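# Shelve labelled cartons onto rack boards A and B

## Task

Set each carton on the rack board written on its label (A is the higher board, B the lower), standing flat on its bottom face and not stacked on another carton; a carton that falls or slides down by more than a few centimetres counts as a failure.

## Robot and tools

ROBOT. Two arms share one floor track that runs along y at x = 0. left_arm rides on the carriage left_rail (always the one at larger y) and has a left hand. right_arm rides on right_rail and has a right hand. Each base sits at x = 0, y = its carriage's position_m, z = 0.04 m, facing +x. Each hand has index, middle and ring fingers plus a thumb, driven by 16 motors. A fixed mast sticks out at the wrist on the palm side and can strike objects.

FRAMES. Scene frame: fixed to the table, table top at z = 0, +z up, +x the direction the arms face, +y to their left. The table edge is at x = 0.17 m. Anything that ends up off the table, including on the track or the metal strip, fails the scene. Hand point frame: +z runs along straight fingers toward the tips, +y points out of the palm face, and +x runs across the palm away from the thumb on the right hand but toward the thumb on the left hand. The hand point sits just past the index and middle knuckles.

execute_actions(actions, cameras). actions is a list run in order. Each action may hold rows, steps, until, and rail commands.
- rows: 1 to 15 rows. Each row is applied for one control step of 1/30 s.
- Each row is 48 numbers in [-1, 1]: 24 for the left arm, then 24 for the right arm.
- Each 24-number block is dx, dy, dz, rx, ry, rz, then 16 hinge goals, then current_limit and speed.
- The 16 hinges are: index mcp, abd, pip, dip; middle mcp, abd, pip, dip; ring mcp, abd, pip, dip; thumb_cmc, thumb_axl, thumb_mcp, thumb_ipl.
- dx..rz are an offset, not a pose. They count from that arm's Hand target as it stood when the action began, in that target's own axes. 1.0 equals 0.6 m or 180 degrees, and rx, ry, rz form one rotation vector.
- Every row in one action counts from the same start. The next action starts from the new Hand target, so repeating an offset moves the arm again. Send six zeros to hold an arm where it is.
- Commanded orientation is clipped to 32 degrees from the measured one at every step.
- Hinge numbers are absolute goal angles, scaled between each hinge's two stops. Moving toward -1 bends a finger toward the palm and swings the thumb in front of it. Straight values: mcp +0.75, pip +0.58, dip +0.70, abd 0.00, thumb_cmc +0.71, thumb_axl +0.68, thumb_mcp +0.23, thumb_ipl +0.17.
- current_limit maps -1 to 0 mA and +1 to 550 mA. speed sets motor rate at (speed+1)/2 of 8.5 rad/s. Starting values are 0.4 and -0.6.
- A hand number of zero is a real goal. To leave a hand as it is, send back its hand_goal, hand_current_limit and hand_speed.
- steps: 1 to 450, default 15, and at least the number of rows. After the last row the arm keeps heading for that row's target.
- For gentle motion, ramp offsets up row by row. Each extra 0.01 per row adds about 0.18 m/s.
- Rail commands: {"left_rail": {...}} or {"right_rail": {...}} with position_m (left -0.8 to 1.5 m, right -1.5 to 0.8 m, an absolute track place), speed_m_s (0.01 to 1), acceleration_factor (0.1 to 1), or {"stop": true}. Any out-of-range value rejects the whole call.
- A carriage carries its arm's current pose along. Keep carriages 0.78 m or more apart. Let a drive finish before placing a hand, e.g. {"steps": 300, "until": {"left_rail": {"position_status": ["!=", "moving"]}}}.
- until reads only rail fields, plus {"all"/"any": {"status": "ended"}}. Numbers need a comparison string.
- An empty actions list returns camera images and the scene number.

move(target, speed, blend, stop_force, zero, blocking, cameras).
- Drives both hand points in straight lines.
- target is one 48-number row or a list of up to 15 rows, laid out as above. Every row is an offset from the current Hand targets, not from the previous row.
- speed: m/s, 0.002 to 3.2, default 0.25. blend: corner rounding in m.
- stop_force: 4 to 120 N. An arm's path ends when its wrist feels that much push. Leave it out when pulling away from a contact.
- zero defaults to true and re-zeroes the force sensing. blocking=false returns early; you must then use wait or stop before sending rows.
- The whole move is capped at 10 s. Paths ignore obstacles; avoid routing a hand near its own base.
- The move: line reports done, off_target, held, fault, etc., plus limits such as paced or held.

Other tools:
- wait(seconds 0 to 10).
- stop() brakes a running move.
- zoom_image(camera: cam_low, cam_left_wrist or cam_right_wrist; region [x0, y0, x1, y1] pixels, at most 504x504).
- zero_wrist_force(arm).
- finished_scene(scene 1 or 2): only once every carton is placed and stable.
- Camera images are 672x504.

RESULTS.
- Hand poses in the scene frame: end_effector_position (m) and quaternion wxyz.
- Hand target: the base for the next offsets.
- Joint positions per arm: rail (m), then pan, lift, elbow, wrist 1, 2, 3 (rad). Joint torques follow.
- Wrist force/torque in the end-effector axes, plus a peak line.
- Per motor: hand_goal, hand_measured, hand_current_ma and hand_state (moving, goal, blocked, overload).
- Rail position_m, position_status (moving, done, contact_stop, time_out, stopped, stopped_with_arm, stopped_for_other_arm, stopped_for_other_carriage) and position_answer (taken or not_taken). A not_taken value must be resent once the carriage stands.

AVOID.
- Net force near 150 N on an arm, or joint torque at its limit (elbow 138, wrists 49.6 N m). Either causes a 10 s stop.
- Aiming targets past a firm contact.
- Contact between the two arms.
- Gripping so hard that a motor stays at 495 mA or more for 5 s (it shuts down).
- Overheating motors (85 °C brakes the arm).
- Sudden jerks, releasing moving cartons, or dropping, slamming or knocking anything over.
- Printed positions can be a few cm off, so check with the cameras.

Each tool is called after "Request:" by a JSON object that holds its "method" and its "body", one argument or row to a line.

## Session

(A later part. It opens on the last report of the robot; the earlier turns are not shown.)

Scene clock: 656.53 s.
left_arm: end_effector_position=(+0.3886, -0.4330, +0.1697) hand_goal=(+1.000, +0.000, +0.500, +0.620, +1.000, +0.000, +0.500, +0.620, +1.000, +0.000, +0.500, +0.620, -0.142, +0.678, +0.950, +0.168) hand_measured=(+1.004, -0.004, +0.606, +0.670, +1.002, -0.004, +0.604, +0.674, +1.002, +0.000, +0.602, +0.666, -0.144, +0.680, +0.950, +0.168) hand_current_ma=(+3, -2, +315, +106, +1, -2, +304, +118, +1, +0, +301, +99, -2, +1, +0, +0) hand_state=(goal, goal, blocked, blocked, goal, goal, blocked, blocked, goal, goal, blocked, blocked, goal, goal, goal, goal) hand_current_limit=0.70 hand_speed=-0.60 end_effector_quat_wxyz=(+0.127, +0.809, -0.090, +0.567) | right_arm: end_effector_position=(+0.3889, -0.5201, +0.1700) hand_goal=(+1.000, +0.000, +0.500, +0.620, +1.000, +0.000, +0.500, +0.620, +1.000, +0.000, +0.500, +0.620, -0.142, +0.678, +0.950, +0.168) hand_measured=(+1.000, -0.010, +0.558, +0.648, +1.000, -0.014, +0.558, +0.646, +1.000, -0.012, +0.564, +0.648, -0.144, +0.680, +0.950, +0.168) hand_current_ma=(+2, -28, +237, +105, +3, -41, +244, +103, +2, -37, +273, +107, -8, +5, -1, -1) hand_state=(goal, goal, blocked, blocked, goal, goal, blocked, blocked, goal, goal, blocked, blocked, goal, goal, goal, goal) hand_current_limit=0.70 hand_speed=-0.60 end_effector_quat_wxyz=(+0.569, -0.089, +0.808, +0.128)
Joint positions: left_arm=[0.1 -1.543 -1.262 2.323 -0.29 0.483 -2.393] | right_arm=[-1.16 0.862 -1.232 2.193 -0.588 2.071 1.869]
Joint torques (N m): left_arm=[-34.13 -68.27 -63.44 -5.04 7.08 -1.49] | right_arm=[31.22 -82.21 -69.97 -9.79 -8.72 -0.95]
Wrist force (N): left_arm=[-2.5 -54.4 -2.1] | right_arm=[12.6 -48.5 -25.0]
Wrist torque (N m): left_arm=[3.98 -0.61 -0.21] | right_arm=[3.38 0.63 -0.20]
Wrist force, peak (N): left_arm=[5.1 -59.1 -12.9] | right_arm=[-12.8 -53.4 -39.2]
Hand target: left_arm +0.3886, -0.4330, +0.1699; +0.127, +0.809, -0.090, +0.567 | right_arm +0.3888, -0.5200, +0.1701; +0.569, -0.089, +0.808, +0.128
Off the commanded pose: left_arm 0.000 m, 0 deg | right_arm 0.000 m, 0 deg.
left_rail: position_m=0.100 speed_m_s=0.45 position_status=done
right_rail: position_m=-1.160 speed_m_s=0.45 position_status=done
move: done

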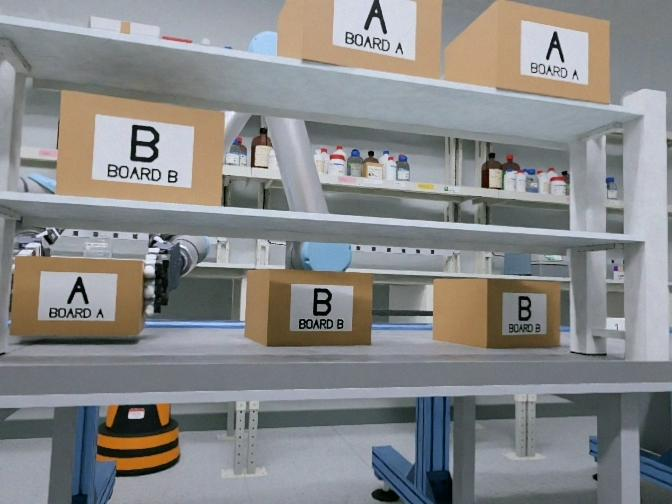

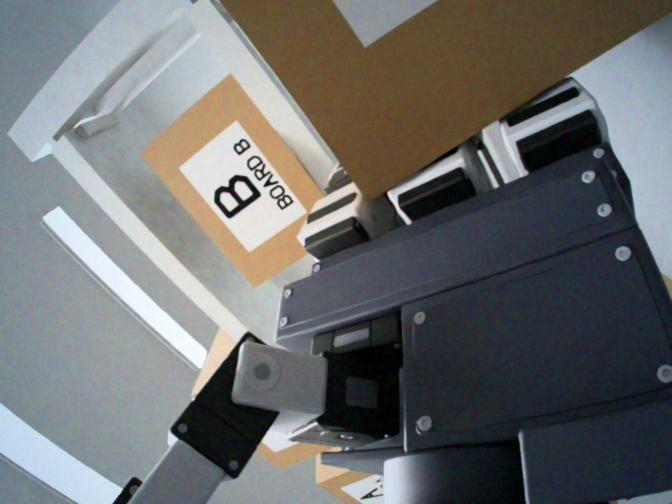

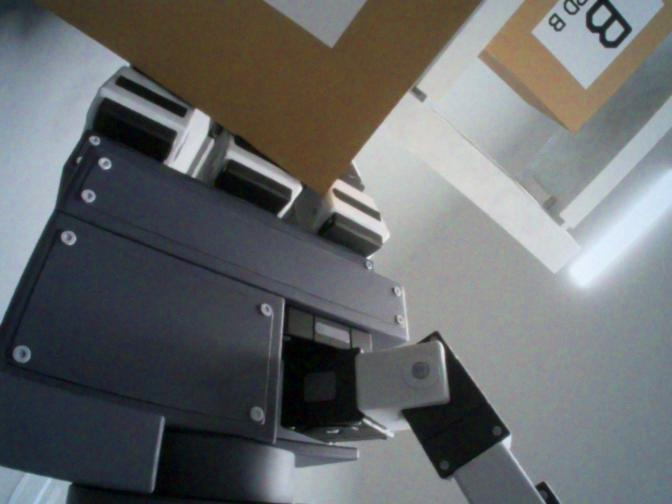

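Request:
{"method": "move", "body": {
  "target": [
    [0.4072,0.0458,-0.14095,0,0,0,1,0,0.5,0.62,1,0,0.5,0.62,1,0,0.5,0.62,-0.143,0.678,0.95,0.168,0.7,-0.6,-0.4072,0.0458,-0.14095,0,0,0,1,0,0.5,0.62,1,0,0.5,0.62,1,0,0.5,0.62,-0.143,0.678,0.95,0.168,0.7,-0.6]
  ],
  "speed": 0.055
}}

Request:
{"method": "move", "body": {
  "target": [
    [0.4072,-0.15472,-0.2061,0,0,0,1,0,0.5,0.62,1,0,0.5,0.62,1,0,0.5,0.62,-0.143,0.678,0.95,0.168,0.7,-0.6,-0.4072,0.24632,-0.0758,0,0,0,1,0,0.5,0.62,1,0,0.5,0.62,1,0,0.5,0.62,-0.143,0.678,0.95,0.168,0.7,-0.6]
  ],
  "speed": 0.055,
  "cameras": ["all"]
}}

Scene clock: 669.50 s.
left_arm: end_effector_position=(+0.3880, -0.4333, +0.4297) hand_goal=(+1.000, +0.000, +0.500, +0.620, +1.000, +0.000, +0.500, +0.620, +1.000, +0.000, +0.500, +0.620, -0.142, +0.678, +0.950, +0.168) hand_measured=(+1.004, -0.004, +0.606, +0.670, +1.002, -0.004, +0.604, +0.674, +1.002, +0.000, +0.602, +0.666, -0.144, +0.680, +0.950, +0.168) hand_current_ma=(+3, -2, +315, +106, +1, -2, +304, +118, +1, +0, +301, +99, -2, +1, +0, +0) hand_state=(goal, goal, blocked, blocked, goal, goal, blocked, blocked, goal, goal, blocked, blocked, goal, goal, goal, goal) hand_current_limit=0.70 hand_speed=-0.60 end_effector_quat_wxyz=(+0.127, +0.809, -0.090, +0.567) end_effector_velocity=(+0.000, +0.001, +0.000) end_effector_angular_velocity=(+0.004, +0.000, +0.001) | right_arm: end_effector_position=(+0.3875, -0.5206, +0.4300) hand_goal=(+1.000, +0.000, +0.500, +0.620, +1.000, +0.000, +0.500, +0.620, +1.000, +0.000, +0.500, +0.620, -0.142, +0.678, +0.950, +0.168) hand_measured=(+1.000, -0.010, +0.560, +0.648, +1.000, -0.014, +0.560, +0.648, +1.000, -0.012, +0.566, +0.648, -0.144, +0.680, +0.950, +0.168) hand_current_ma=(+2, -29, +246, +111, +3, -41, +254, +106, +2, -38, +276, +107, -8, +5, -1, -1) hand_state=(goal, goal, blocked, blocked, goal, goal, blocked, blocked, goal, goal, blocked, blocked, goal, goal, goal, goal) hand_current_limit=0.70 hand_speed=-0.60 end_effector_quat_wxyz=(+0.569, -0.089, +0.808, +0.128)
Joint positions: left_arm=[0.1 -1.544 -1.636 2.122 0.288 0.482 -2.395] | right_arm=[-1.16 0.863 -1.55 1.99 -0.066 2.072 1.87]
Joint velocities: left_arm=[0 0 0 0 0.005 -0.001 -0.001] | right_arm=[within noise]
Joint torques (N m): left_arm=[-42.7 -34.3 -68.85 -5.27 6.51 -1.58] | right_arm=[37.58 -57.43 -74.96 -10.46 -9.51 3.28]
Wrist force (N): left_arm=[-2.5 -56.5 -4.2] | right_arm=[12.2 -51.2 -25.1]
Wrist torque (N m): left_arm=[3.91 -0.62 -0.09] | right_arm=[3.53 0.57 -0.33]
Wrist force, peak (N): left_arm=[-2.5 -56.9 -4.2] | right_arm=[11.9 -51.3 -25.4]
Hand target: left_arm +0.3880, -0.4334, +0.4299; +0.127, +0.809, -0.090, +0.567 | right_arm +0.3875, -0.5206, +0.4301; +0.569, -0.089, +0.808, +0.128
Off the commanded pose: left_arm 0.000 m, 0 deg | right_arm 0.000 m, 0 deg.
left_rail: position_m=0.100 speed_m_s=0.45 position_status=done
right_rail: position_m=-1.160 speed_m_s=0.45 position_status=done
move: done

Scene clock: 675.33 s.
left_arm: end_effector_position=(+0.3874, -0.3072, +0.6899) hand_goal=(+1.000, +0.000, +0.500, +0.620, +1.000, +0.000, +0.500, +0.620, +1.000, +0.000, +0.500, +0.620, -0.142, +0.678, +0.950, +0.168) hand_measured=(+1.004, -0.004, +0.606, +0.670, +1.002, -0.004, +0.604, +0.674, +1.002, +0.000, +0.604, +0.666, -0.144, +0.680, +0.950, +0.168) hand_current_ma=(+3, -2, +315, +106, +1, -2, +304, +118, +1, +0, +304, +99, -2, +1, +0, +0) hand_state=(goal, goal, blocked, blocked, goal, goal, blocked, blocked, goal, goal, blocked, blocked, goal, goal, goal, goal) hand_current_limit=0.70 hand_speed=-0.60 end_effector_quat_wxyz=(+0.127, +0.809, -0.090, +0.567) | right_arm: end_effector_position=(+0.3865, -0.3948, +0.6902) hand_goal=(+1.000, +0.000, +0.500, +0.620, +1.000, +0.000, +0.500, +0.620, +1.000, +0.000, +0.500, +0.620, -0.142, +0.678, +0.950, +0.168) hand_measured=(+1.000, -0.010, +0.560, +0.648, +1.000, -0.014, +0.562, +0.648, +1.000, -0.014, +0.566, +0.648, -0.144, +0.680, +0.950, +0.168) hand_current_ma=(+2, -31, +249, +113, +3, -44, +256, +107, +2, -40, +280, +107, -8, +5, -1, -1) hand_state=(goal, goal, blocked, blocked, goal, goal, blocked, blocked, goal, goal, blocked, blocked, goal, goal, goal, goal) hand_current_limit=0.70 hand_speed=-0.60 end_effector_quat_wxyz=(+0.569, -0.089, +0.808, +0.128)
Joint positions: left_arm=[0.1 -1.533 -1.956 1.89 0.827 0.489 -2.379] | right_arm=[-1.16 1.002 -1.428 1.39 0.445 2.2 1.932]
Joint torques (N m): left_arm=[-40.1 8.51 -57.9 -5.72 10.61 -1.89] | right_arm=[35.59 -21.91 -67.09 -11.12 -9.71 3.31]
Wrist force (N): left_arm=[-2.6 -62.3 -5.1] | right_arm=[12.8 -57.3 -27.1]
Wrist torque (N m): left_arm=[4.18 -0.63 0.02] | right_arm=[3.56 0.66 -0.46]
Wrist force, peak (N): left_arm=[-2.9 -62.5 -5.2] | right_arm=[12.8 -57.3 -27.1]
Hand target: left_arm +0.3874, -0.3072, +0.6900; +0.127, +0.809, -0.090, +0.567 | right_arm +0.3865, -0.3947, +0.6904; +0.569, -0.089, +0.808, +0.128
Off the commanded pose: left_arm 0.000 m, 0 deg | right_arm 0.000 m, 0 deg.
left_rail: position_m=0.100 speed_m_s=0.45 position_status=done
right_rail: position_m=-1.160 speed_m_s=0.45 position_status=done
move: done

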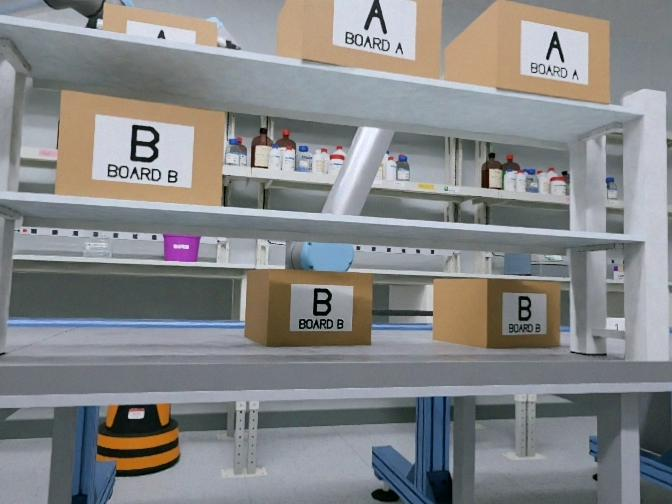

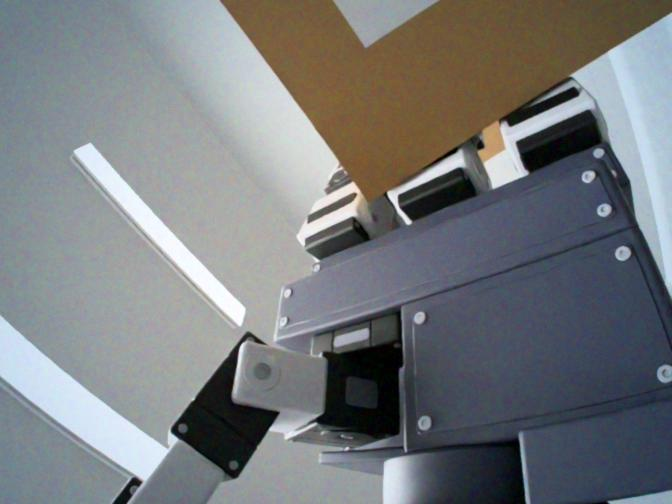

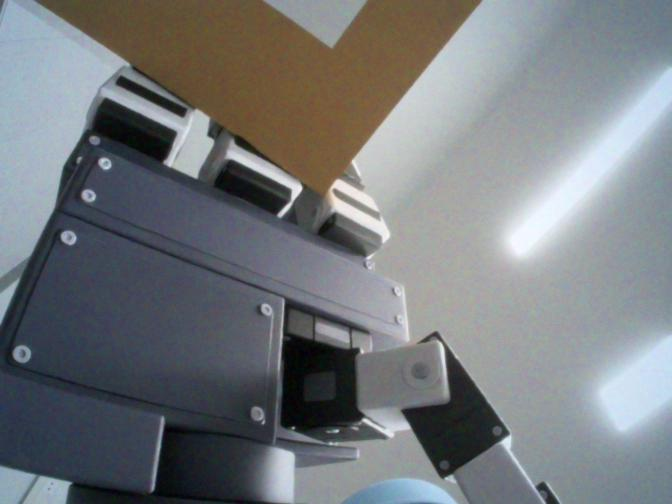

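Request:
{"method": "move", "body": {
  "target": [
    [0.19096,-0.16213,0.49898,0,0,0,1,0,0.5,0.62,1,0,0.5,0.62,1,0,0.5,0.62,-0.143,0.678,0.95,0.168,0.7,-0.6,-0.19096,-0.16213,0.49898,0,0,0,1,0,0.5,0.62,1,0,0.5,0.62,1,0,0.5,0.62,-0.143,0.678,0.95,0.168,0.7,-0.6]
  ],
  "speed": 0.05
}}

Request:
{"method": "move", "body": {
  "target": [
    [-0.11746,-0.01258,0.04087,0,0,0,1,0,0.5,0.62,1,0,0.5,0.62,1,0,0.5,0.62,-0.143,0.678,0.95,0.168,0.7,-0.6,0.11746,-0.01258,0.04087,0,0,0,1,0,0.5,0.62,1,0,0.5,0.62,1,0,0.5,0.62,-0.143,0.678,0.95,0.168,0.7,-0.6]
  ],
  "speed": 0.02,
  "stop_force": 9,
  "cameras": ["all"]
}}

Scene clock: 686.00 s.
left_arm: end_effector_position=(+0.7222, -0.3067, +0.6907) hand_goal=(+1.000, +0.000, +0.500, +0.620, +1.000, +0.000, +0.500, +0.620, +1.000, +0.000, +0.500, +0.620, -0.142, +0.678, +0.950, +0.168) hand_measured=(+1.002, -0.018, +0.606, +0.670, +1.002, -0.018, +0.604, +0.674, +1.000, -0.016, +0.604, +0.666, -0.144, +0.680, +0.950, +0.168) hand_current_ma=(+1, -21, +315, +106, +1, -20, +304, +118, +0, -16, +304, +98, -2, +1, +0, +0) hand_state=(goal, goal, blocked, blocked, goal, goal, blocked, blocked, goal, goal, blocked, blocked, goal, goal, goal, goal) hand_current_limit=0.70 hand_speed=-0.60 end_effector_quat_wxyz=(+0.127, +0.809, -0.090, +0.567) | right_arm: end_effector_position=(+0.7213, -0.3954, +0.6921) hand_goal=(+1.000, +0.000, +0.500, +0.620, +1.000, +0.000, +0.500, +0.620, +1.000, +0.000, +0.500, +0.620, -0.142, +0.678, +0.950, +0.168) hand_measured=(+1.000, -0.022, +0.560, +0.648, +1.000, -0.030, +0.562, +0.648, +1.000, -0.030, +0.566, +0.648, -0.144, +0.680, +0.950, +0.168) hand_current_ma=(+2, -71, +249, +113, +3, -102, +256, +107, +2, -97, +280, +107, -8, +5, -1, -1) hand_state=(goal, blocked, blocked, blocked, goal, blocked, blocked, blocked, goal, blocked, blocked, blocked, goal, goal, goal, goal) hand_current_limit=0.70 hand_speed=-0.60 end_effector_quat_wxyz=(+0.569, -0.089, +0.808, +0.128)
Joint positions: left_arm=[0.1 -0.757 -1.539 1.505 0.394 1.169 -1.827] | right_arm=[-1.16 0.646 -1.146 1.015 0.472 1.868 1.787]
Joint torques (N m): left_arm=[-7.98 -25.27 -57.49 -8 10.63 5.04] | right_arm=[-0.75 -64.43 -61.37 -4.79 -7.76 -2.45]
Wrist force (N): left_arm=[-4.0 -24.5 0.5] | right_arm=[10.6 -21.3 -8.4]
Wrist torque (N m): left_arm=[2.21 -0.47 -0.51] | right_arm=[2.15 0.42 0.37]
Wrist force, peak (N): left_arm=[-2.0 -64.2 -4.8] | right_arm=[13.0 -58.6 -28.1]
Hand target: left_arm +0.7223, -0.3067, +0.6907; +0.127, +0.809, -0.090, +0.567 | right_arm +0.7215, -0.3954, +0.6921; +0.569, -0.089, +0.808, +0.128
Off the commanded pose: left_arm 0.000 m, 0 deg | right_arm 0.000 m, 0 deg.
left_rail: position_m=0.100 speed_m_s=0.45 position_status=done
right_rail: position_m=-1.160 speed_m_s=0.45 position_status=done
move: done

Scene clock: 690.23 s.
left_arm: end_effector_position=(+0.7225, -0.3070, +0.6335) hand_goal=(+1.000, +0.000, +0.500, +0.620, +1.000, +0.000, +0.500, +0.620, +1.000, +0.000, +0.500, +0.620, -0.142, +0.678, +0.950, +0.168) hand_measured=(+1.002, -0.010, +0.606, +0.670, +1.002, -0.010, +0.604, +0.674, +1.000, -0.008, +0.604, +0.666, -0.144, +0.680, +0.950, +0.168) hand_current_ma=(+2, -10, +315, +106, +1, -10, +304, +118, +0, -7, +304, +98, -2, +1, +0, +0) hand_state=(goal, goal, blocked, blocked, goal, goal, blocked, blocked, goal, goal, blocked, blocked, goal, goal, goal, goal) hand_current_limit=0.70 hand_speed=-0.60 end_effector_quat_wxyz=(+0.127, +0.809, -0.090, +0.567) | right_arm: end_effector_position=(+0.7217, -0.3949, +0.6340) hand_goal=(+1.000, +0.000, +0.500, +0.620, +1.000, +0.000, +0.500, +0.620, +1.000, +0.000, +0.500, +0.620, -0.142, +0.678, +0.950, +0.168) hand_measured=(+1.000, -0.014, +0.560, +0.648, +1.000, -0.022, +0.562, +0.648, +1.000, -0.020, +0.566, +0.650, -0.144, +0.680, +0.950, +0.168) hand_current_ma=(+2, -42, +249, +113, +3, -71, +256, +107, +2, -65, +280, +119, -8, +5, -1, -1) hand_state=(goal, goal, blocked, blocked, goal, blocked, blocked, blocked, goal, blocked, blocked, blocked, goal, goal, goal, goal) hand_current_limit=0.70 hand_speed=-0.60 end_effector_quat_wxyz=(+0.569, -0.089, +0.808, +0.128)
Joint positions: left_arm=[0.1 -0.757 -1.537 1.603 0.293 1.169 -1.827] | right_arm=[-1.16 0.646 -1.153 1.128 0.367 1.869 1.787]
Joint torques (N m): left_arm=[-37.98 -58.14 -58.42 -2.45 8.25 -1.07] | right_arm=[26.88 -64.2 -61.07 -5.43 -5.81 3.01]
Wrist force (N): left_arm=[-3.7 -32.5 -0.9] | right_arm=[8.9 -28.5 -11.9]
Wrist torque (N m): left_arm=[2.73 -0.37 -0.37] | right_arm=[2.46 0.26 0.07]
Wrist force, peak (N): left_arm=[-3.9 -33.1 -0.9] | right_arm=[3.4 -27.9 -19.8]
Hand target: left_arm +0.7225, -0.3069, +0.6335; +0.127, +0.809, -0.090, +0.567 (not the last commanded pose) | right_arm +0.7218, -0.3949, +0.6340; +0.569, -0.089, +0.808, +0.128 (not the last commanded pose)
Off the commanded pose: left_arm 0.018 m, 0 deg | right_arm 0.017 m, 0 deg.
left_rail: position_m=0.100 speed_m_s=0.45 position_status=done
right_rail: position_m=-1.160 speed_m_s=0.45 position_status=done
move: contact (left_arm, right_arm)

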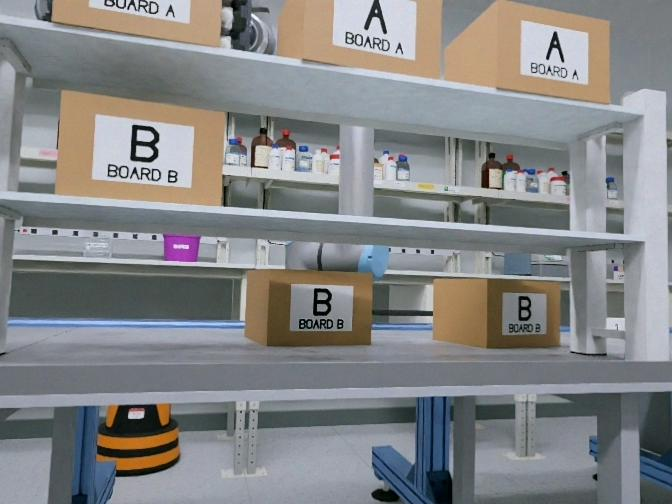

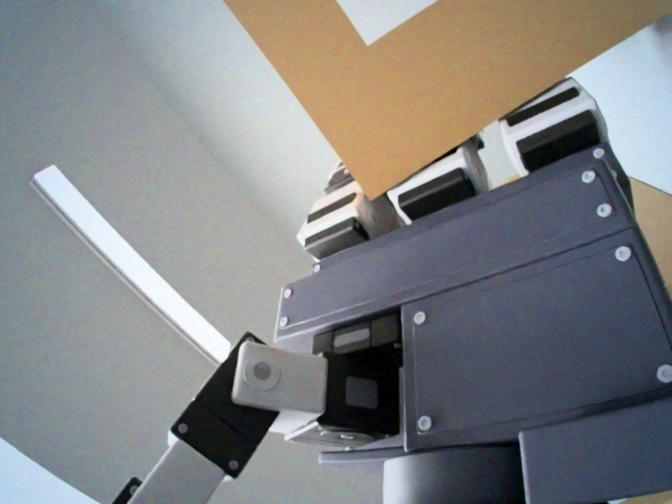

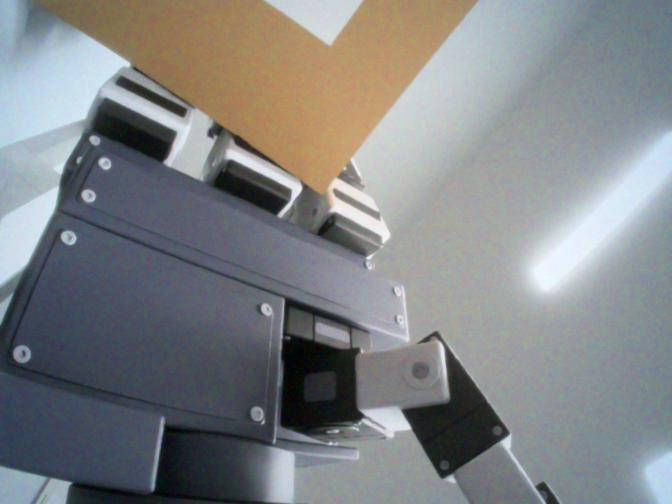

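Request:
{"method": "move", "body": {
  "target": [
    [-0.00783,-0.00088,0.00271,0,0,0,1,0,0.5,0.62,1,0,0.5,0.62,1,0,0.5,0.62,-0.143,0.678,0.95,0.168,0.7,-0.6,0.00783,-0.00088,0.00271,0,0,0,1,0,0.5,0.62,1,0,0.5,0.62,1,0,0.5,0.62,-0.143,0.678,0.95,0.168,0.7,-0.6]
  ],
  "speed": 0.01,
  "stop_force": 18,
  "cameras": ["all"]
}}

Request:
{"method": "zoom_image", "body": {
  "camera": "cam_low",
  "region": [0, 0, 300, 100]
}}

Scene clock: 694.37 s.
left_arm: end_effector_position=(+0.7224, -0.3069, +0.6310) hand_goal=(+1.000, +0.000, +0.500, +0.620, +1.000, +0.000, +0.500, +0.620, +1.000, +0.000, +0.500, +0.620, -0.142, +0.678, +0.950, +0.168) hand_measured=(+1.002, +0.004, +0.606, +0.670, +1.002, +0.004, +0.604, +0.674, +1.000, +0.006, +0.604, +0.666, -0.144, +0.680, +0.950, +0.168) hand_current_ma=(+2, +2, +315, +106, +1, +2, +304, +118, +0, +4, +304, +98, -2, +1, +0, +0) hand_state=(goal, goal, blocked, blocked, goal, goal, blocked, blocked, goal, goal, blocked, blocked, goal, goal, goal, goal) hand_current_limit=0.70 hand_speed=-0.60 end_effector_quat_wxyz=(+0.127, +0.809, -0.090, +0.568) | right_arm: end_effector_position=(+0.7218, -0.3949, +0.6304) hand_goal=(+1.000, +0.000, +0.500, +0.620, +1.000, +0.000, +0.500, +0.620, +1.000, +0.000, +0.500, +0.620, -0.142, +0.678, +0.950, +0.168) hand_measured=(+1.000, +0.008, +0.560, +0.648, +1.000, +0.002, +0.562, +0.648, +1.000, +0.004, +0.566, +0.652, -0.144, +0.680, +0.950, +0.168) hand_current_ma=(+2, +24, +249, +113, +3, +5, +256, +107, +2, +10, +280, +128, -8, +5, -1, -1) hand_state=(goal, goal, blocked, blocked, goal, goal, blocked, blocked, goal, goal, blocked, blocked, goal, goal, goal, goal) hand_current_limit=0.70 hand_speed=-0.60 end_effector_quat_wxyz=(+0.569, -0.089, +0.808, +0.128)
Joint positions: left_arm=[0.1 -0.757 -1.537 1.607 0.288 1.169 -1.827] | right_arm=[-1.16 0.646 -1.153 1.134 0.361 1.869 1.787]
Joint torques (N m): left_arm=[-24.85 -35.3 -54.47 -2.36 10.1 -1.12] | right_arm=[10.35 -65.56 -53.59 -2.86 -7.53 3.08]
Wrist force (N): left_arm=[0.4 -32.9 -10.0] | right_arm=[0.3 -25.0 -14.0]
Wrist torque (N m): left_arm=[3.29 0.32 0.01] | right_arm=[2.88 -0.04 -0.55]
Wrist force, peak (N): left_arm=[9.0 -31.4 -18.3] | right_arm=[1.9 -26.9 -20.1]
Hand target: left_arm +0.7224, -0.3069, +0.6310; +0.127, +0.809, -0.090, +0.568 (not the last commanded pose) | right_arm +0.7218, -0.3949, +0.6304; +0.569, -0.089, +0.808, +0.128 (not the last commanded pose)
Off the commanded pose: left_arm 0.002 m, 0 deg | right_arm 0.001 m, 0 deg.
left_rail: position_m=0.100 speed_m_s=0.45 position_status=done
right_rail: position_m=-1.160 speed_m_s=0.45 position_status=done
move: contact (left_arm, right_arm)

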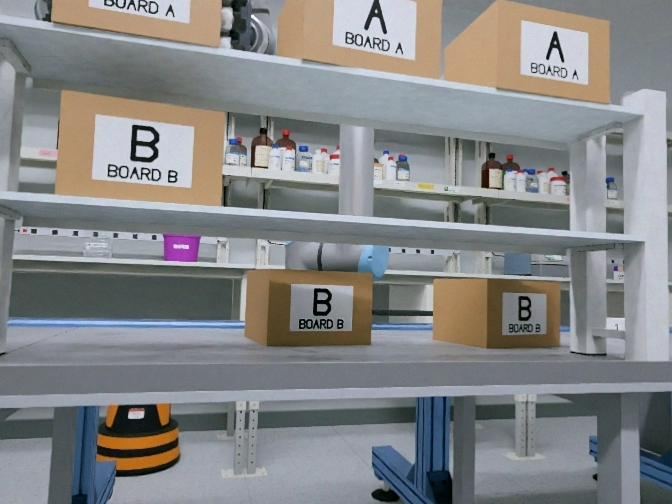

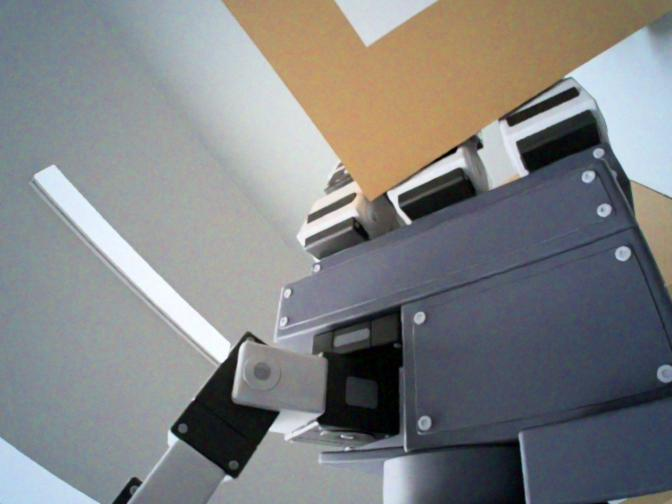

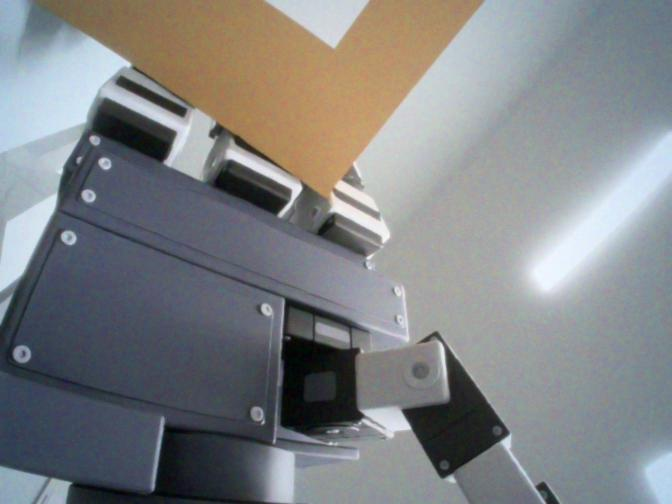

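Scaled by 1.680.

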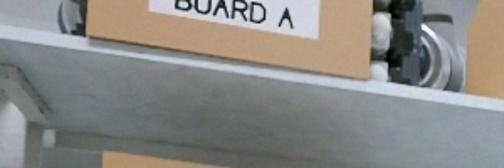

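Request:
{"method": "move", "body": {
  "target": [
    [0,-0.0396,-0.0129,0,0,0,1,0,0.5,0.62,1,0,0.5,0.62,1,0,0.5,0.62,-0.143,0.678,0.95,0.168,0.7,-0.6,0,-0.0396,-0.0129,0,0,0,1,0,0.5,0.62,1,0,0.5,0.62,1,0,0.5,0.62,-0.143,0.678,0.95,0.168,0.7,-0.6]
  ],
  "speed": 0.03
}}

Request:
{"method": "move", "body": {
  "target": [
    [-0.1445,0.1317,-0.4054,0,0,0,1,0,0.5,0.62,1,0,0.5,0.62,1,0,0.5,0.62,-0.143,0.678,0.95,0.168,0.7,-0.6,0.1445,0.1317,-0.4054,0,0,0,1,0,0.5,0.62,1,0,0.5,0.62,1,0,0.5,0.62,-0.143,0.678,0.95,0.168,0.7,-0.6],
    [-0.38895,0.03452,-0.44118,0,0,0,1,0,0.5,0.62,1,0,0.5,0.62,1,0,0.5,0.62,-0.143,0.678,0.95,0.168,0.7,-0.6,0.38765,-0.07377,-0.47573,0,0,0,1,0,0.5,0.62,1,0,0.5,0.62,1,0,0.5,0.62,-0.143,0.678,0.95,0.168,0.7,-0.6]
  ],
  "speed": [0.1,0.12],
  "blend": 0.02,
  "cameras": ["all"]
}}

Scene clock: 703.07 s.
left_arm: end_effector_position=(+0.7224, -0.2821, +0.6311) hand_goal=(+1.000, +0.000, +0.500, +0.620, +1.000, +0.000, +0.500, +0.620, +1.000, +0.000, +0.500, +0.620, -0.142, +0.678, +0.950, +0.168) hand_measured=(+1.000, -0.002, +0.502, +0.622, +1.000, -0.002, +0.502, +0.624, +1.000, -0.002, +0.502, +0.622, -0.144, +0.680, +0.950, +0.168) hand_current_ma=(+0, +0, +1, +1, +0, +0, +2, +2, +0, +0, +2, +2, -2, +1, +0, +0) hand_state=(goal, goal, goal, goal, goal, goal, goal, goal, goal, goal, goal, goal, goal, goal, goal, goal) hand_current_limit=0.70 hand_speed=-0.60 end_effector_quat_wxyz=(+0.127, +0.809, -0.090, +0.568) | right_arm: end_effector_position=(+0.7218, -0.4197, +0.6303) hand_goal=(+1.000, +0.000, +0.500, +0.620, +1.000, +0.000, +0.500, +0.620, +1.000, +0.000, +0.500, +0.620, -0.142, +0.678, +0.950, +0.168) hand_measured=(+1.000, -0.002, +0.502, +0.622, +1.000, -0.002, +0.502, +0.622, +1.000, -0.002, +0.504, +0.624, -0.144, +0.680, +0.950, +0.168) hand_current_ma=(+0, -3, +9, +9, +0, -3, +7, +8, +0, -3, +9, +10, -8, +5, -1, -1) hand_state=(goal, goal, goal, goal, goal, goal, goal, goal, goal, goal, goal, goal, goal, goal, goal, goal) hand_current_limit=0.70 hand_speed=-0.60 end_effector_quat_wxyz=(+0.569, -0.089, +0.808, +0.128)
Joint positions: left_arm=[0.1 -0.723 -1.555 1.626 0.284 1.201 -1.814] | right_arm=[-1.16 0.62 -1.188 1.183 0.344 1.844 1.778]
Joint torques (N m): left_arm=[18 -61.14 -33.3 -3.81 2.99 4.65] | right_arm=[-15.64 -95.66 -37.1 -3.21 -1.47 -2.51]
Wrist force (N): left_arm=[0.8 0.1 1.1] | right_arm=[1.0 1.4 1.2]
Wrist torque (N m): left_arm=[0.11 0.00 -0.11] | right_arm=[0.14 -0.28 0.22]
Wrist force, peak (N): left_arm=[0.1 -33.4 -10.6] | right_arm=[-0.1 -25.5 -15.5]
Hand target: left_arm +0.7224, -0.2819, +0.6311; +0.127, +0.809, -0.090, +0.568 | right_arm +0.7218, -0.4199, +0.6303; +0.569, -0.089, +0.808, +0.128
Off the commanded pose: left_arm 0.000 m, 0 deg | right_arm 0.000 m, 0 deg.
left_rail: position_m=0.100 speed_m_s=0.45 position_status=done
right_rail: position_m=-1.160 speed_m_s=0.45 position_status=done
move: done

Scene clock: 708.13 s.
left_arm: end_effector_position=(+0.4003, -0.2202, +0.4994) hand_goal=(+1.000, +0.000, +0.500, +0.620, +1.000, +0.000, +0.500, +0.620, +1.000, +0.000, +0.500, +0.620, -0.142, +0.678, +0.950, +0.168) hand_measured=(+1.000, -0.002, +0.502, +0.622, +1.000, -0.002, +0.502, +0.624, +1.000, -0.002, +0.502, +0.622, -0.144, +0.680, +0.950, +0.168) hand_current_ma=(+0, +0, +1, +1, +0, -1, +2, +2, +0, +0, +2, +2, -2, +1, +0, +0) hand_state=(goal, goal, goal, goal, goal, goal, goal, goal, goal, goal, goal, goal, goal, goal, goal, goal) hand_current_limit=0.70 hand_speed=-0.60 end_effector_quat_wxyz=(+0.127, +0.808, -0.090, +0.568) | right_arm: end_effector_position=(+0.4004, -0.5491, +0.4981) hand_goal=(+1.000, +0.000, +0.500, +0.620, +1.000, +0.000, +0.500, +0.620, +1.000, +0.000, +0.500, +0.620, -0.142, +0.678, +0.950, +0.168) hand_measured=(+1.000, -0.002, +0.502, +0.622, +1.000, -0.002, +0.502, +0.622, +1.000, -0.002, +0.502, +0.624, -0.144, +0.680, +0.950, +0.168) hand_current_ma=(+0, -3, +9, +9, +0, -3, +7, +8, +0, -3, +9, +10, -8, +5, -1, -1) hand_state=(goal, goal, goal, goal, goal, goal, goal, goal, goal, goal, goal, goal, goal, goal, goal, goal) hand_current_limit=0.70 hand_speed=-0.60 end_effector_quat_wxyz=(+0.569, -0.089, +0.808, +0.128)
Joint positions: left_arm=[0.1 -1.443 -2.083 2.278 0.462 0.558 -2.261] | right_arm=[-1.16 0.803 -1.634 1.943 0.054 2.016 1.845]
Joint torques (N m): left_arm=[-14.88 -7.41 -31.85 4.89 -4.04 -3.61] | right_arm=[-16.85 -57.26 -35.33 -2.73 -1.78 -2.72]
Wrist force (N): left_arm=[0.6 0.5 1.5] | right_arm=[0.9 1.6 0.3]
Wrist torque (N m): left_arm=[0.10 0.02 0.01] | right_arm=[0.21 -0.25 0.12]
Wrist force, peak (N): left_arm=[0.6 0.6 2.1] | right_arm=[1.5 1.6 1.6]
Hand target: left_arm +0.4002, -0.2202, +0.4993; +0.127, +0.809, -0.090, +0.568 | right_arm +0.4004, -0.5492, +0.4980; +0.569, -0.089, +0.808, +0.128
Off the commanded pose: left_arm 0.000 m, 0 deg | right_arm 0.000 m, 0 deg.
left_rail: position_m=0.100 speed_m_s=0.45 position_status=done
right_rail: position_m=-1.160 speed_m_s=0.45 position_status=done
move: done

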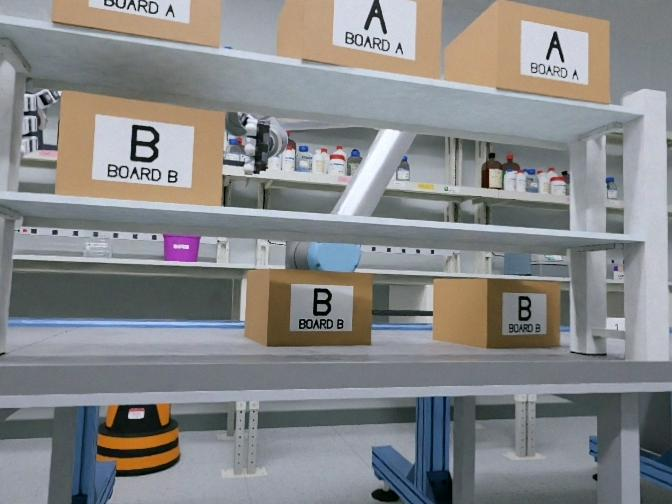

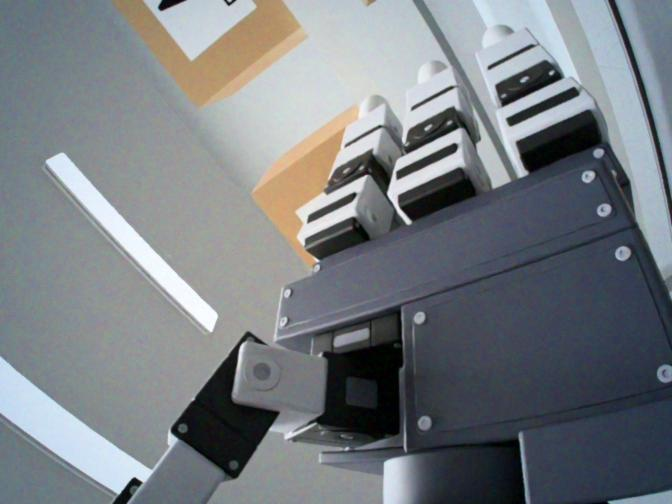

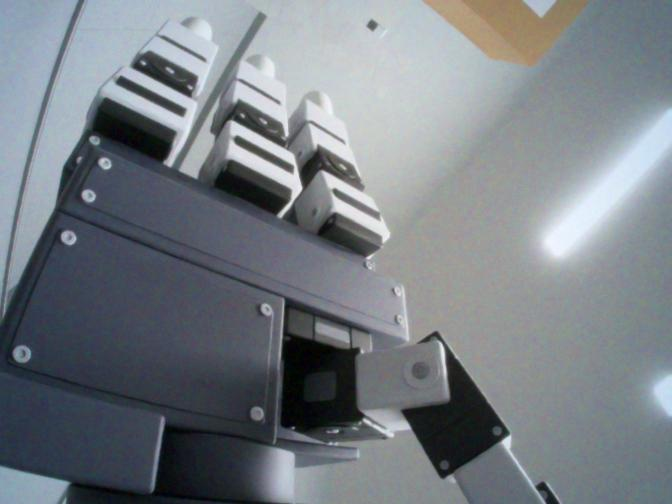

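Request:
{"method": "execute_actions", "body": {
  "actions": [
    {"left_rail":{"position_m":0.54,"speed_m_s":0.45,"acceleration_factor":0.5},"steps":150,"until":{"left_rail":{"position_status":["!=","moving"]}}},
    {"steps":20},
    {"right_rail":{"position_m":-0.72,"speed_m_s":0.45,"acceleration_factor":0.5},"steps":150,"until":{"right_rail":{"position_status":["!=","moving"]}}}
  ],
  "cameras": ["cam_low"]
}}

Request:
{"method": "zoom_image", "body": {
  "camera": "cam_low",
  "region": [230, 250, 390, 360]
}}

Request:
{"method": "zoom_image", "body": {
  "camera": "cam_low",
  "region": [420, 255, 580, 365]
}}

Scene clock: 716.50 s.
left_arm: end_effector_position=(+0.4002, +0.2198, +0.4993) hand_goal=(+1.000, +0.000, +0.500, +0.620, +1.000, +0.000, +0.500, +0.620, +1.000, +0.000, +0.500, +0.620, -0.142, +0.678, +0.950, +0.168) hand_measured=(+1.000, -0.002, +0.502, +0.622, +1.000, -0.002, +0.502, +0.624, +1.000, -0.002, +0.502, +0.622, -0.144, +0.680, +0.950, +0.168) hand_current_ma=(+0, -1, +1, +1, +0, -1, +1, +2, +0, -1, +2, +2, -2, +1, +0, +0) hand_state=(goal, goal, goal, goal, goal, goal, goal, goal, goal, goal, goal, goal, goal, goal, goal, goal) hand_current_limit=0.70 hand_speed=-0.60 end_effector_quat_wxyz=(+0.127, +0.809, -0.090, +0.568) | right_arm: end_effector_position=(+0.4004, -0.1092, +0.4980) hand_goal=(+1.000, +0.000, +0.500, +0.620, +1.000, +0.000, +0.500, +0.620, +1.000, +0.000, +0.500, +0.620, -0.142, +0.678, +0.950, +0.168) hand_measured=(+1.000, -0.002, +0.502, +0.622, +1.000, -0.002, +0.502, +0.622, +1.000, -0.002, +0.502, +0.624, -0.144, +0.680, +0.950, +0.168) hand_current_ma=(+0, -3, +8, +8, +0, -3, +7, +8, +0, -4, +9, +9, -8, +5, -1, -1) hand_state=(goal, goal, goal, goal, goal, goal, goal, goal, goal, goal, goal, goal, goal, goal, goal, goal) hand_current_limit=0.70 hand_speed=-0.60 end_effector_quat_wxyz=(+0.569, -0.089, +0.808, +0.128)
Joint positions: left_arm=[0.54 -1.444 -2.083 2.279 0.462 0.557 -2.262] | right_arm=[-0.72 0.803 -1.634 1.943 0.054 2.016 1.845]
Joint torques (N m): left_arm=[2.9 21.21 -44.87 0.52 -2.46 -3.19] | right_arm=[-11.63 -30.52 -47.28 -0.83 -0.8 -2.76]
Wrist force (N): left_arm=[0.5 0.4 1.7] | right_arm=[1.1 1.7 0.0]
Wrist torque (N m): left_arm=[0.05 0.04 0.00] | right_arm=[0.25 -0.26 0.13]
Wrist force, peak (N): left_arm=[0.9 1.1 1.9] | right_arm=[1.6 2.4 0.6]
Hand target: left_arm +0.4002, +0.2198, +0.4993; +0.127, +0.809, -0.090, +0.568 | right_arm +0.4004, -0.1092, +0.4980; +0.569, -0.089, +0.808, +0.128
Off the commanded pose: left_arm 0.000 m, 0 deg | right_arm 0.000 m, 0 deg.
left_rail: position_m=0.540 speed_m_s=0.45 position_status=done
right_rail: position_m=-0.720 speed_m_s=0.45 position_status=done
Images, in order (width x height): cam_low 672x504.

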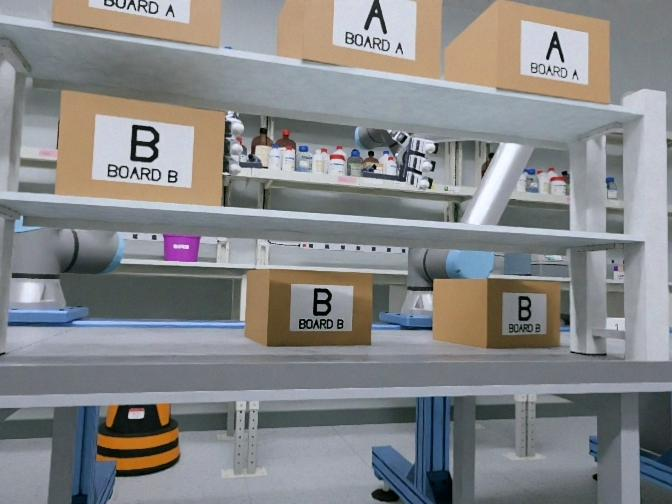

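Scaled by 3.150.

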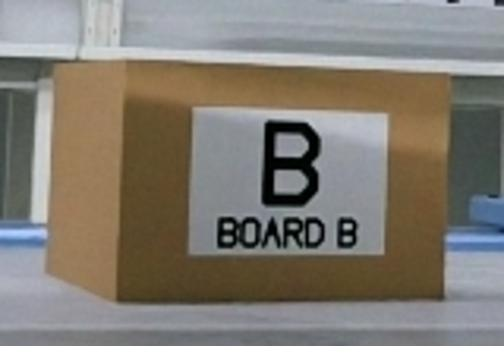

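Scaled by 3.150.

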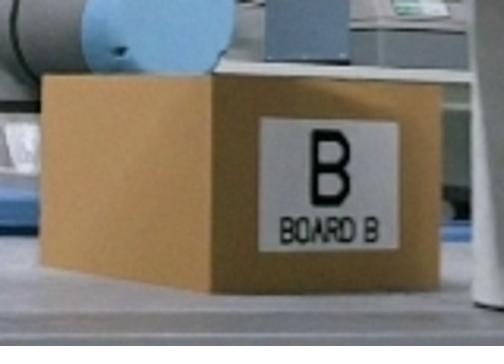

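Request:
{"method": "move", "body": {
  "target": [
    [0.00741,0.18202,0.08055,0,0,0,1,0,0.5,0.62,1,0,0.5,0.62,1,0,0.5,0.62,-0.143,0.678,0.95,0.168,0.7,-0.6,-0.00718,0.01007,0.02402,0,0,0,1,0,0.5,0.62,1,0,0.5,0.62,1,0,0.5,0.62,-0.143,0.678,0.95,0.168,0.7,-0.6]
  ],
  "speed": 0.1
}}

Request:
{"method": "move", "body": {
  "target": [-0.54659,-0.06148,0.1892,0,0,0,1,0,0.5,0.62,1,0,0.5,0.62,1,0,0.5,0.62,-0.143,0.678,0.95,0.168,0.7,-0.6,0.54502,-0.0613,0.18866,0,0,0,1,0,0.5,0.62,1,0,0.5,0.62,1,0,0.5,0.62,-0.143,0.678,0.95,0.168,0.7,-0.6],
  "speed": 0.07,
  "stop_force": 13,
  "cameras": ["all"]
}}

Scene clock: 726.03 s.
left_arm: end_effector_position=(+0.4133, +0.1013, +0.4993) hand_goal=(+1.000, +0.000, +0.500, +0.620, +1.000, +0.000, +0.500, +0.620, +1.000, +0.000, +0.500, +0.620, -0.142, +0.678, +0.950, +0.168) hand_measured=(+1.000, -0.002, +0.502, +0.622, +1.000, -0.002, +0.502, +0.624, +1.000, -0.002, +0.502, +0.622, -0.144, +0.680, +0.950, +0.168) hand_current_ma=(+0, -1, +1, +1, +0, -1, +1, +2, +0, -1, +2, +2, -2, +1, +0, +0) hand_state=(goal, goal, goal, goal, goal, goal, goal, goal, goal, goal, goal, goal, goal, goal, goal, goal) hand_current_limit=0.70 hand_speed=-0.60 end_effector_quat_wxyz=(+0.127, +0.809, -0.090, +0.568) | right_arm: end_effector_position=(+0.4130, -0.0990, +0.4981) hand_goal=(+1.000, +0.000, +0.500, +0.620, +1.000, +0.000, +0.500, +0.620, +1.000, +0.000, +0.500, +0.620, -0.142, +0.678, +0.950, +0.168) hand_measured=(+1.000, -0.002, +0.502, +0.622, +1.000, -0.002, +0.502, +0.622, +1.000, -0.002, +0.502, +0.624, -0.144, +0.680, +0.950, +0.168) hand_current_ma=(+0, -3, +8, +8, +0, -3, +7, +8, +0, -4, +9, +9, -8, +5, -1, -1) hand_state=(goal, goal, goal, goal, goal, goal, goal, goal, goal, goal, goal, goal, goal, goal, goal, goal) hand_current_limit=0.70 hand_speed=-0.60 end_effector_quat_wxyz=(+0.569, -0.089, +0.808, +0.128)
Joint positions: left_arm=[0.54 -1.45 -1.848 2.144 0.368 0.552 -2.269] | right_arm=[-0.72 0.799 -1.609 1.919 0.052 2.012 1.844]
Joint torques (N m): left_arm=[12.91 10.75 -46.09 -1.75 1.38 4.25] | right_arm=[-18.26 -23.28 -49.14 -2.86 -1.72 -2.47]
Wrist force (N): left_arm=[0.9 0.1 1.5] | right_arm=[0.9 1.6 0.2]
Wrist torque (N m): left_arm=[0.05 -0.01 -0.10] | right_arm=[0.20 -0.22 0.14]
Wrist force, peak (N): left_arm=[0.7 0.4 2.6] | right_arm=[1.5 2.2 0.2]
Hand target: left_arm +0.4134, +0.1011, +0.4993; +0.127, +0.809, -0.090, +0.568 | right_arm +0.4130, -0.0990, +0.4981; +0.569, -0.089, +0.808, +0.128
Off the commanded pose: left_arm 0.000 m, 0 deg | right_arm 0.000 m, 0 deg.
left_rail: position_m=0.540 speed_m_s=0.45 position_status=done
right_rail: position_m=-0.720 speed_m_s=0.45 position_status=done
move: done

Scene clock: 732.30 s.
left_arm: end_effector_position=(+0.4142, +0.1014, +0.1503) hand_goal=(+1.000, +0.000, +0.500, +0.620, +1.000, +0.000, +0.500, +0.620, +1.000, +0.000, +0.500, +0.620, -0.142, +0.678, +0.950, +0.168) hand_measured=(+1.000, -0.002, +0.502, +0.622, +1.000, -0.002, +0.502, +0.624, +1.000, -0.002, +0.502, +0.622, -0.144, +0.680, +0.950, +0.168) hand_current_ma=(+0, -1, +1, +1, +0, -1, +1, +2, +0, -1, +2, +2, -2, +1, +0, +0) hand_state=(goal, goal, goal, goal, goal, goal, goal, goal, goal, goal, goal, goal, goal, goal, goal, goal) hand_current_limit=0.70 hand_speed=-0.60 end_effector_quat_wxyz=(+0.127, +0.809, -0.090, +0.568) | right_arm: end_effector_position=(+0.4148, -0.0982, +0.1501) hand_goal=(+1.000, +0.000, +0.500, +0.620, +1.000, +0.000, +0.500, +0.620, +1.000, +0.000, +0.500, +0.620, -0.142, +0.678, +0.950, +0.168) hand_measured=(+1.000, -0.002, +0.502, +0.622, +1.000, -0.002, +0.502, +0.622, +1.000, -0.002, +0.502, +0.624, -0.144, +0.680, +0.950, +0.168) hand_current_ma=(+0, -3, +8, +8, +0, -3, +7, +8, +0, -4, +9, +9, -8, +5, -1, -1) hand_state=(goal, goal, goal, goal, goal, goal, goal, goal, goal, goal, goal, goal, goal, goal, goal, goal) hand_current_limit=0.70 hand_speed=-0.60 end_effector_quat_wxyz=(+0.569, -0.089, +0.808, +0.128)
Joint positions: left_arm=[0.54 -1.447 -1.331 2.48 -0.488 0.554 -2.266] | right_arm=[-0.72 0.797 -1.209 2.216 -0.646 2.011 1.843]
Joint torques (N m): left_arm=[15.22 -17.57 -5.28 -1.49 1.2 4.14] | right_arm=[-18.21 -39.63 -16.66 -2.8 -1.51 -2.73]
Wrist force (N): left_arm=[0.5 0.0 1.4] | right_arm=[0.9 1.3 0.5]
Wrist torque (N m): left_arm=[0.05 0.05 -0.12] | right_arm=[0.20 -0.22 0.16]
Wrist force, peak (N): left_arm=[1.1 -0.2 2.1] | right_arm=[1.2 2.4 0.3]
Hand target: left_arm +0.4142, +0.1014, +0.1503; +0.127, +0.809, -0.090, +0.568 | right_arm +0.4148, -0.0982, +0.1501; +0.569, -0.089, +0.808, +0.128
Off the commanded pose: left_arm 0.000 m, 0 deg | right_arm 0.000 m, 0 deg.
left_rail: position_m=0.540 speed_m_s=0.45 position_status=done
right_rail: position_m=-0.720 speed_m_s=0.45 position_status=done
move: done

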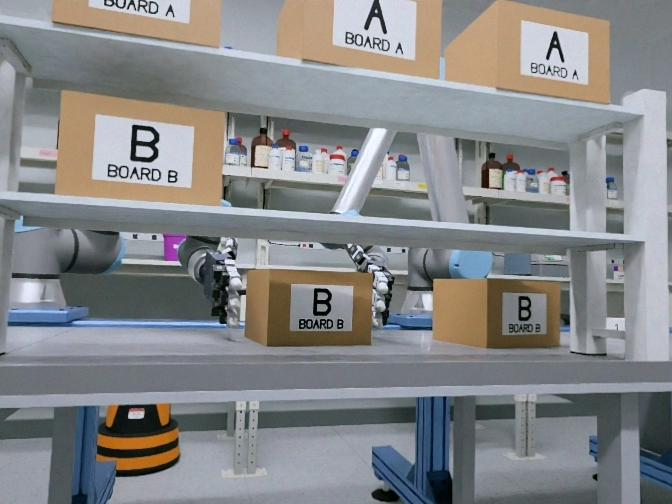

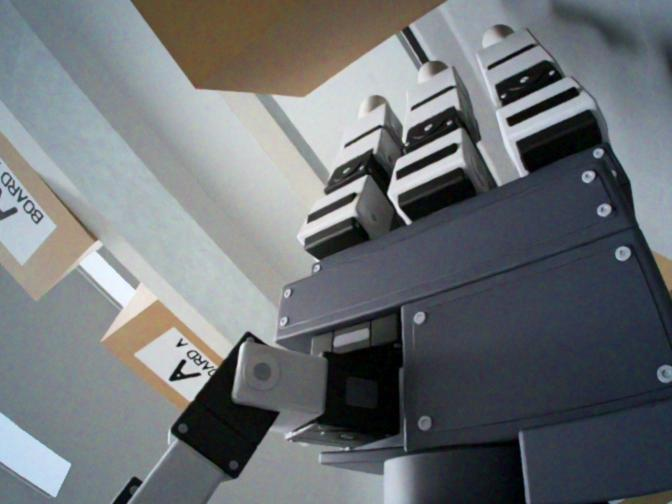

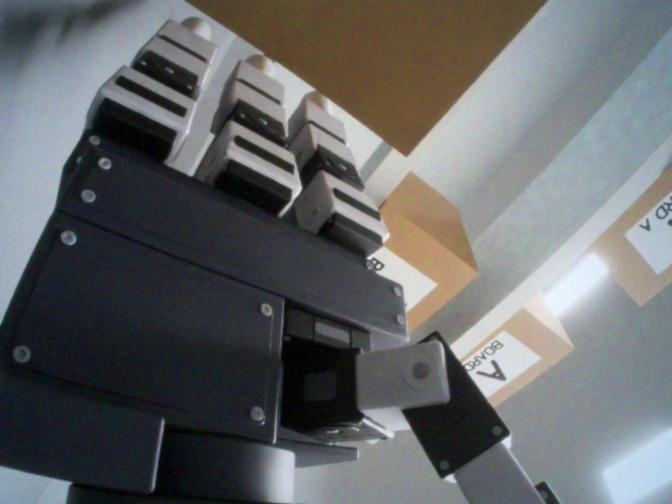

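Request:
{"method": "move", "body": {
  "target": [0,0.1427,0.0464,0,0,0,1,0,0.5,0.62,1,0,0.5,0.62,1,0,0.5,0.62,-0.143,0.678,0.95,0.168,0.7,-0.6,0,0.1427,0.0464,0,0,0,1,0,0.5,0.62,1,0,0.5,0.62,1,0,0.5,0.62,-0.143,0.678,0.95,0.168,0.7,-0.6],
  "speed": 0.025,
  "stop_force": 10,
  "cameras": ["all"]
}}

Scene clock: 737.27 s.
left_arm: end_effector_position=(+0.4143, +0.0673, +0.1502) hand_goal=(+1.000, +0.000, +0.500, +0.620, +1.000, +0.000, +0.500, +0.620, +1.000, +0.000, +0.500, +0.620, -0.142, +0.678, +0.950, +0.168) hand_measured=(+1.000, +0.002, +0.564, +0.652, +1.000, +0.002, +0.544, +0.646, +1.000, +0.000, +0.528, +0.636, -0.144, +0.680, +0.950, +0.168) hand_current_ma=(+0, +1, +149, +58, +0, +1, +89, +43, +0, +0, +44, +20, -2, +1, +0, +0) hand_state=(goal, goal, blocked, blocked, goal, goal, blocked, blocked, goal, goal, blocked, goal, goal, goal, goal, goal) hand_current_limit=0.70 hand_speed=-0.60 end_effector_quat_wxyz=(+0.127, +0.808, -0.090, +0.568) | right_arm: end_effector_position=(+0.4149, -0.0655, +0.1501) hand_goal=(+1.000, +0.000, +0.500, +0.620, +1.000, +0.000, +0.500, +0.620, +1.000, +0.000, +0.500, +0.620, -0.142, +0.678, +0.950, +0.168) hand_measured=(+1.000, -0.002, +0.502, +0.622, +1.000, -0.002, +0.502, +0.622, +1.000, -0.002, +0.502, +0.624, -0.144, +0.680, +0.950, +0.168) hand_current_ma=(+0, -3, +8, +8, +0, -3, +6, +8, +0, -4, +8, +9, -8, +6, -1, -1) hand_state=(goal, goal, goal, goal, goal, goal, goal, goal, goal, goal, goal, goal, goal, goal, goal, goal) hand_current_limit=0.70 hand_speed=-0.60 end_effector_quat_wxyz=(+0.569, -0.089, +0.808, +0.128)
Joint positions: left_arm=[0.54 -1.46 -1.294 2.422 -0.455 0.545 -2.28] | right_arm=[-0.72 0.842 -1.173 2.155 -0.612 2.053 1.861]
Joint torques (N m): left_arm=[8.79 -56.72 -9.48 -2.2 2.54 4.24] | right_arm=[-15.52 -77.51 -17.75 -2.77 -1.64 -2.74]
Wrist force (N): left_arm=[0.8 -4.0 2.0] | right_arm=[1.1 1.4 0.4]
Wrist torque (N m): left_arm=[0.54 0.09 0.04] | right_arm=[0.26 -0.25 0.00]
Wrist force, peak (N): left_arm=[2.4 -11.0 -2.4] | right_arm=[1.6 -12.1 -10.1]
Hand target: left_arm +0.4143, +0.0673, +0.1502; +0.127, +0.808, -0.090, +0.568 (not the last commanded pose) | right_arm +0.4149, -0.0655, +0.1501; +0.569, -0.089, +0.808, +0.128 (not the last commanded pose)
Off the commanded pose: left_arm 0.056 m, 0 deg | right_arm 0.057 m, 0 deg.
left_rail: position_m=0.540 speed_m_s=0.45 position_status=done
right_rail: position_m=-0.720 speed_m_s=0.45 position_status=done
move: contact (left_arm, right_arm)

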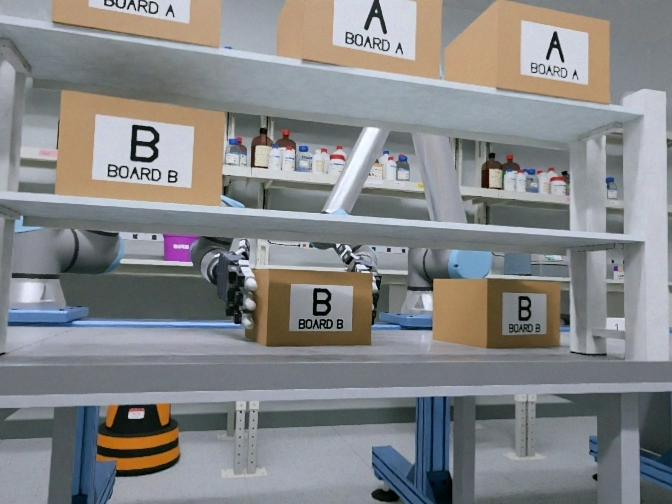

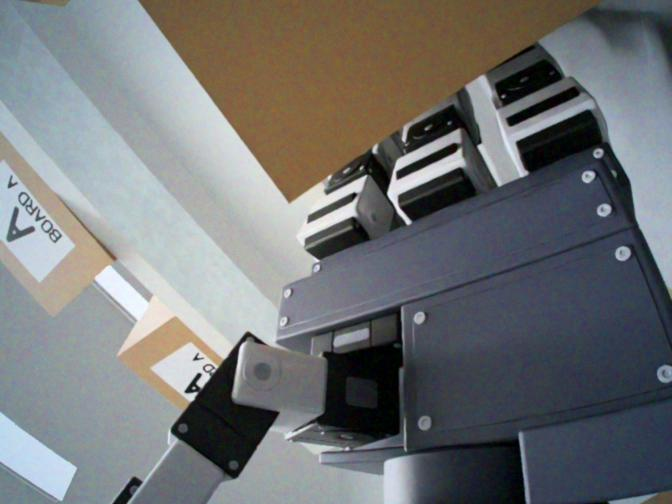

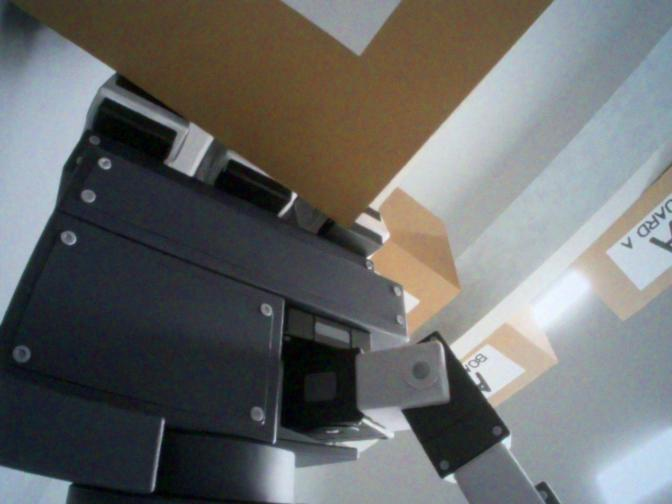

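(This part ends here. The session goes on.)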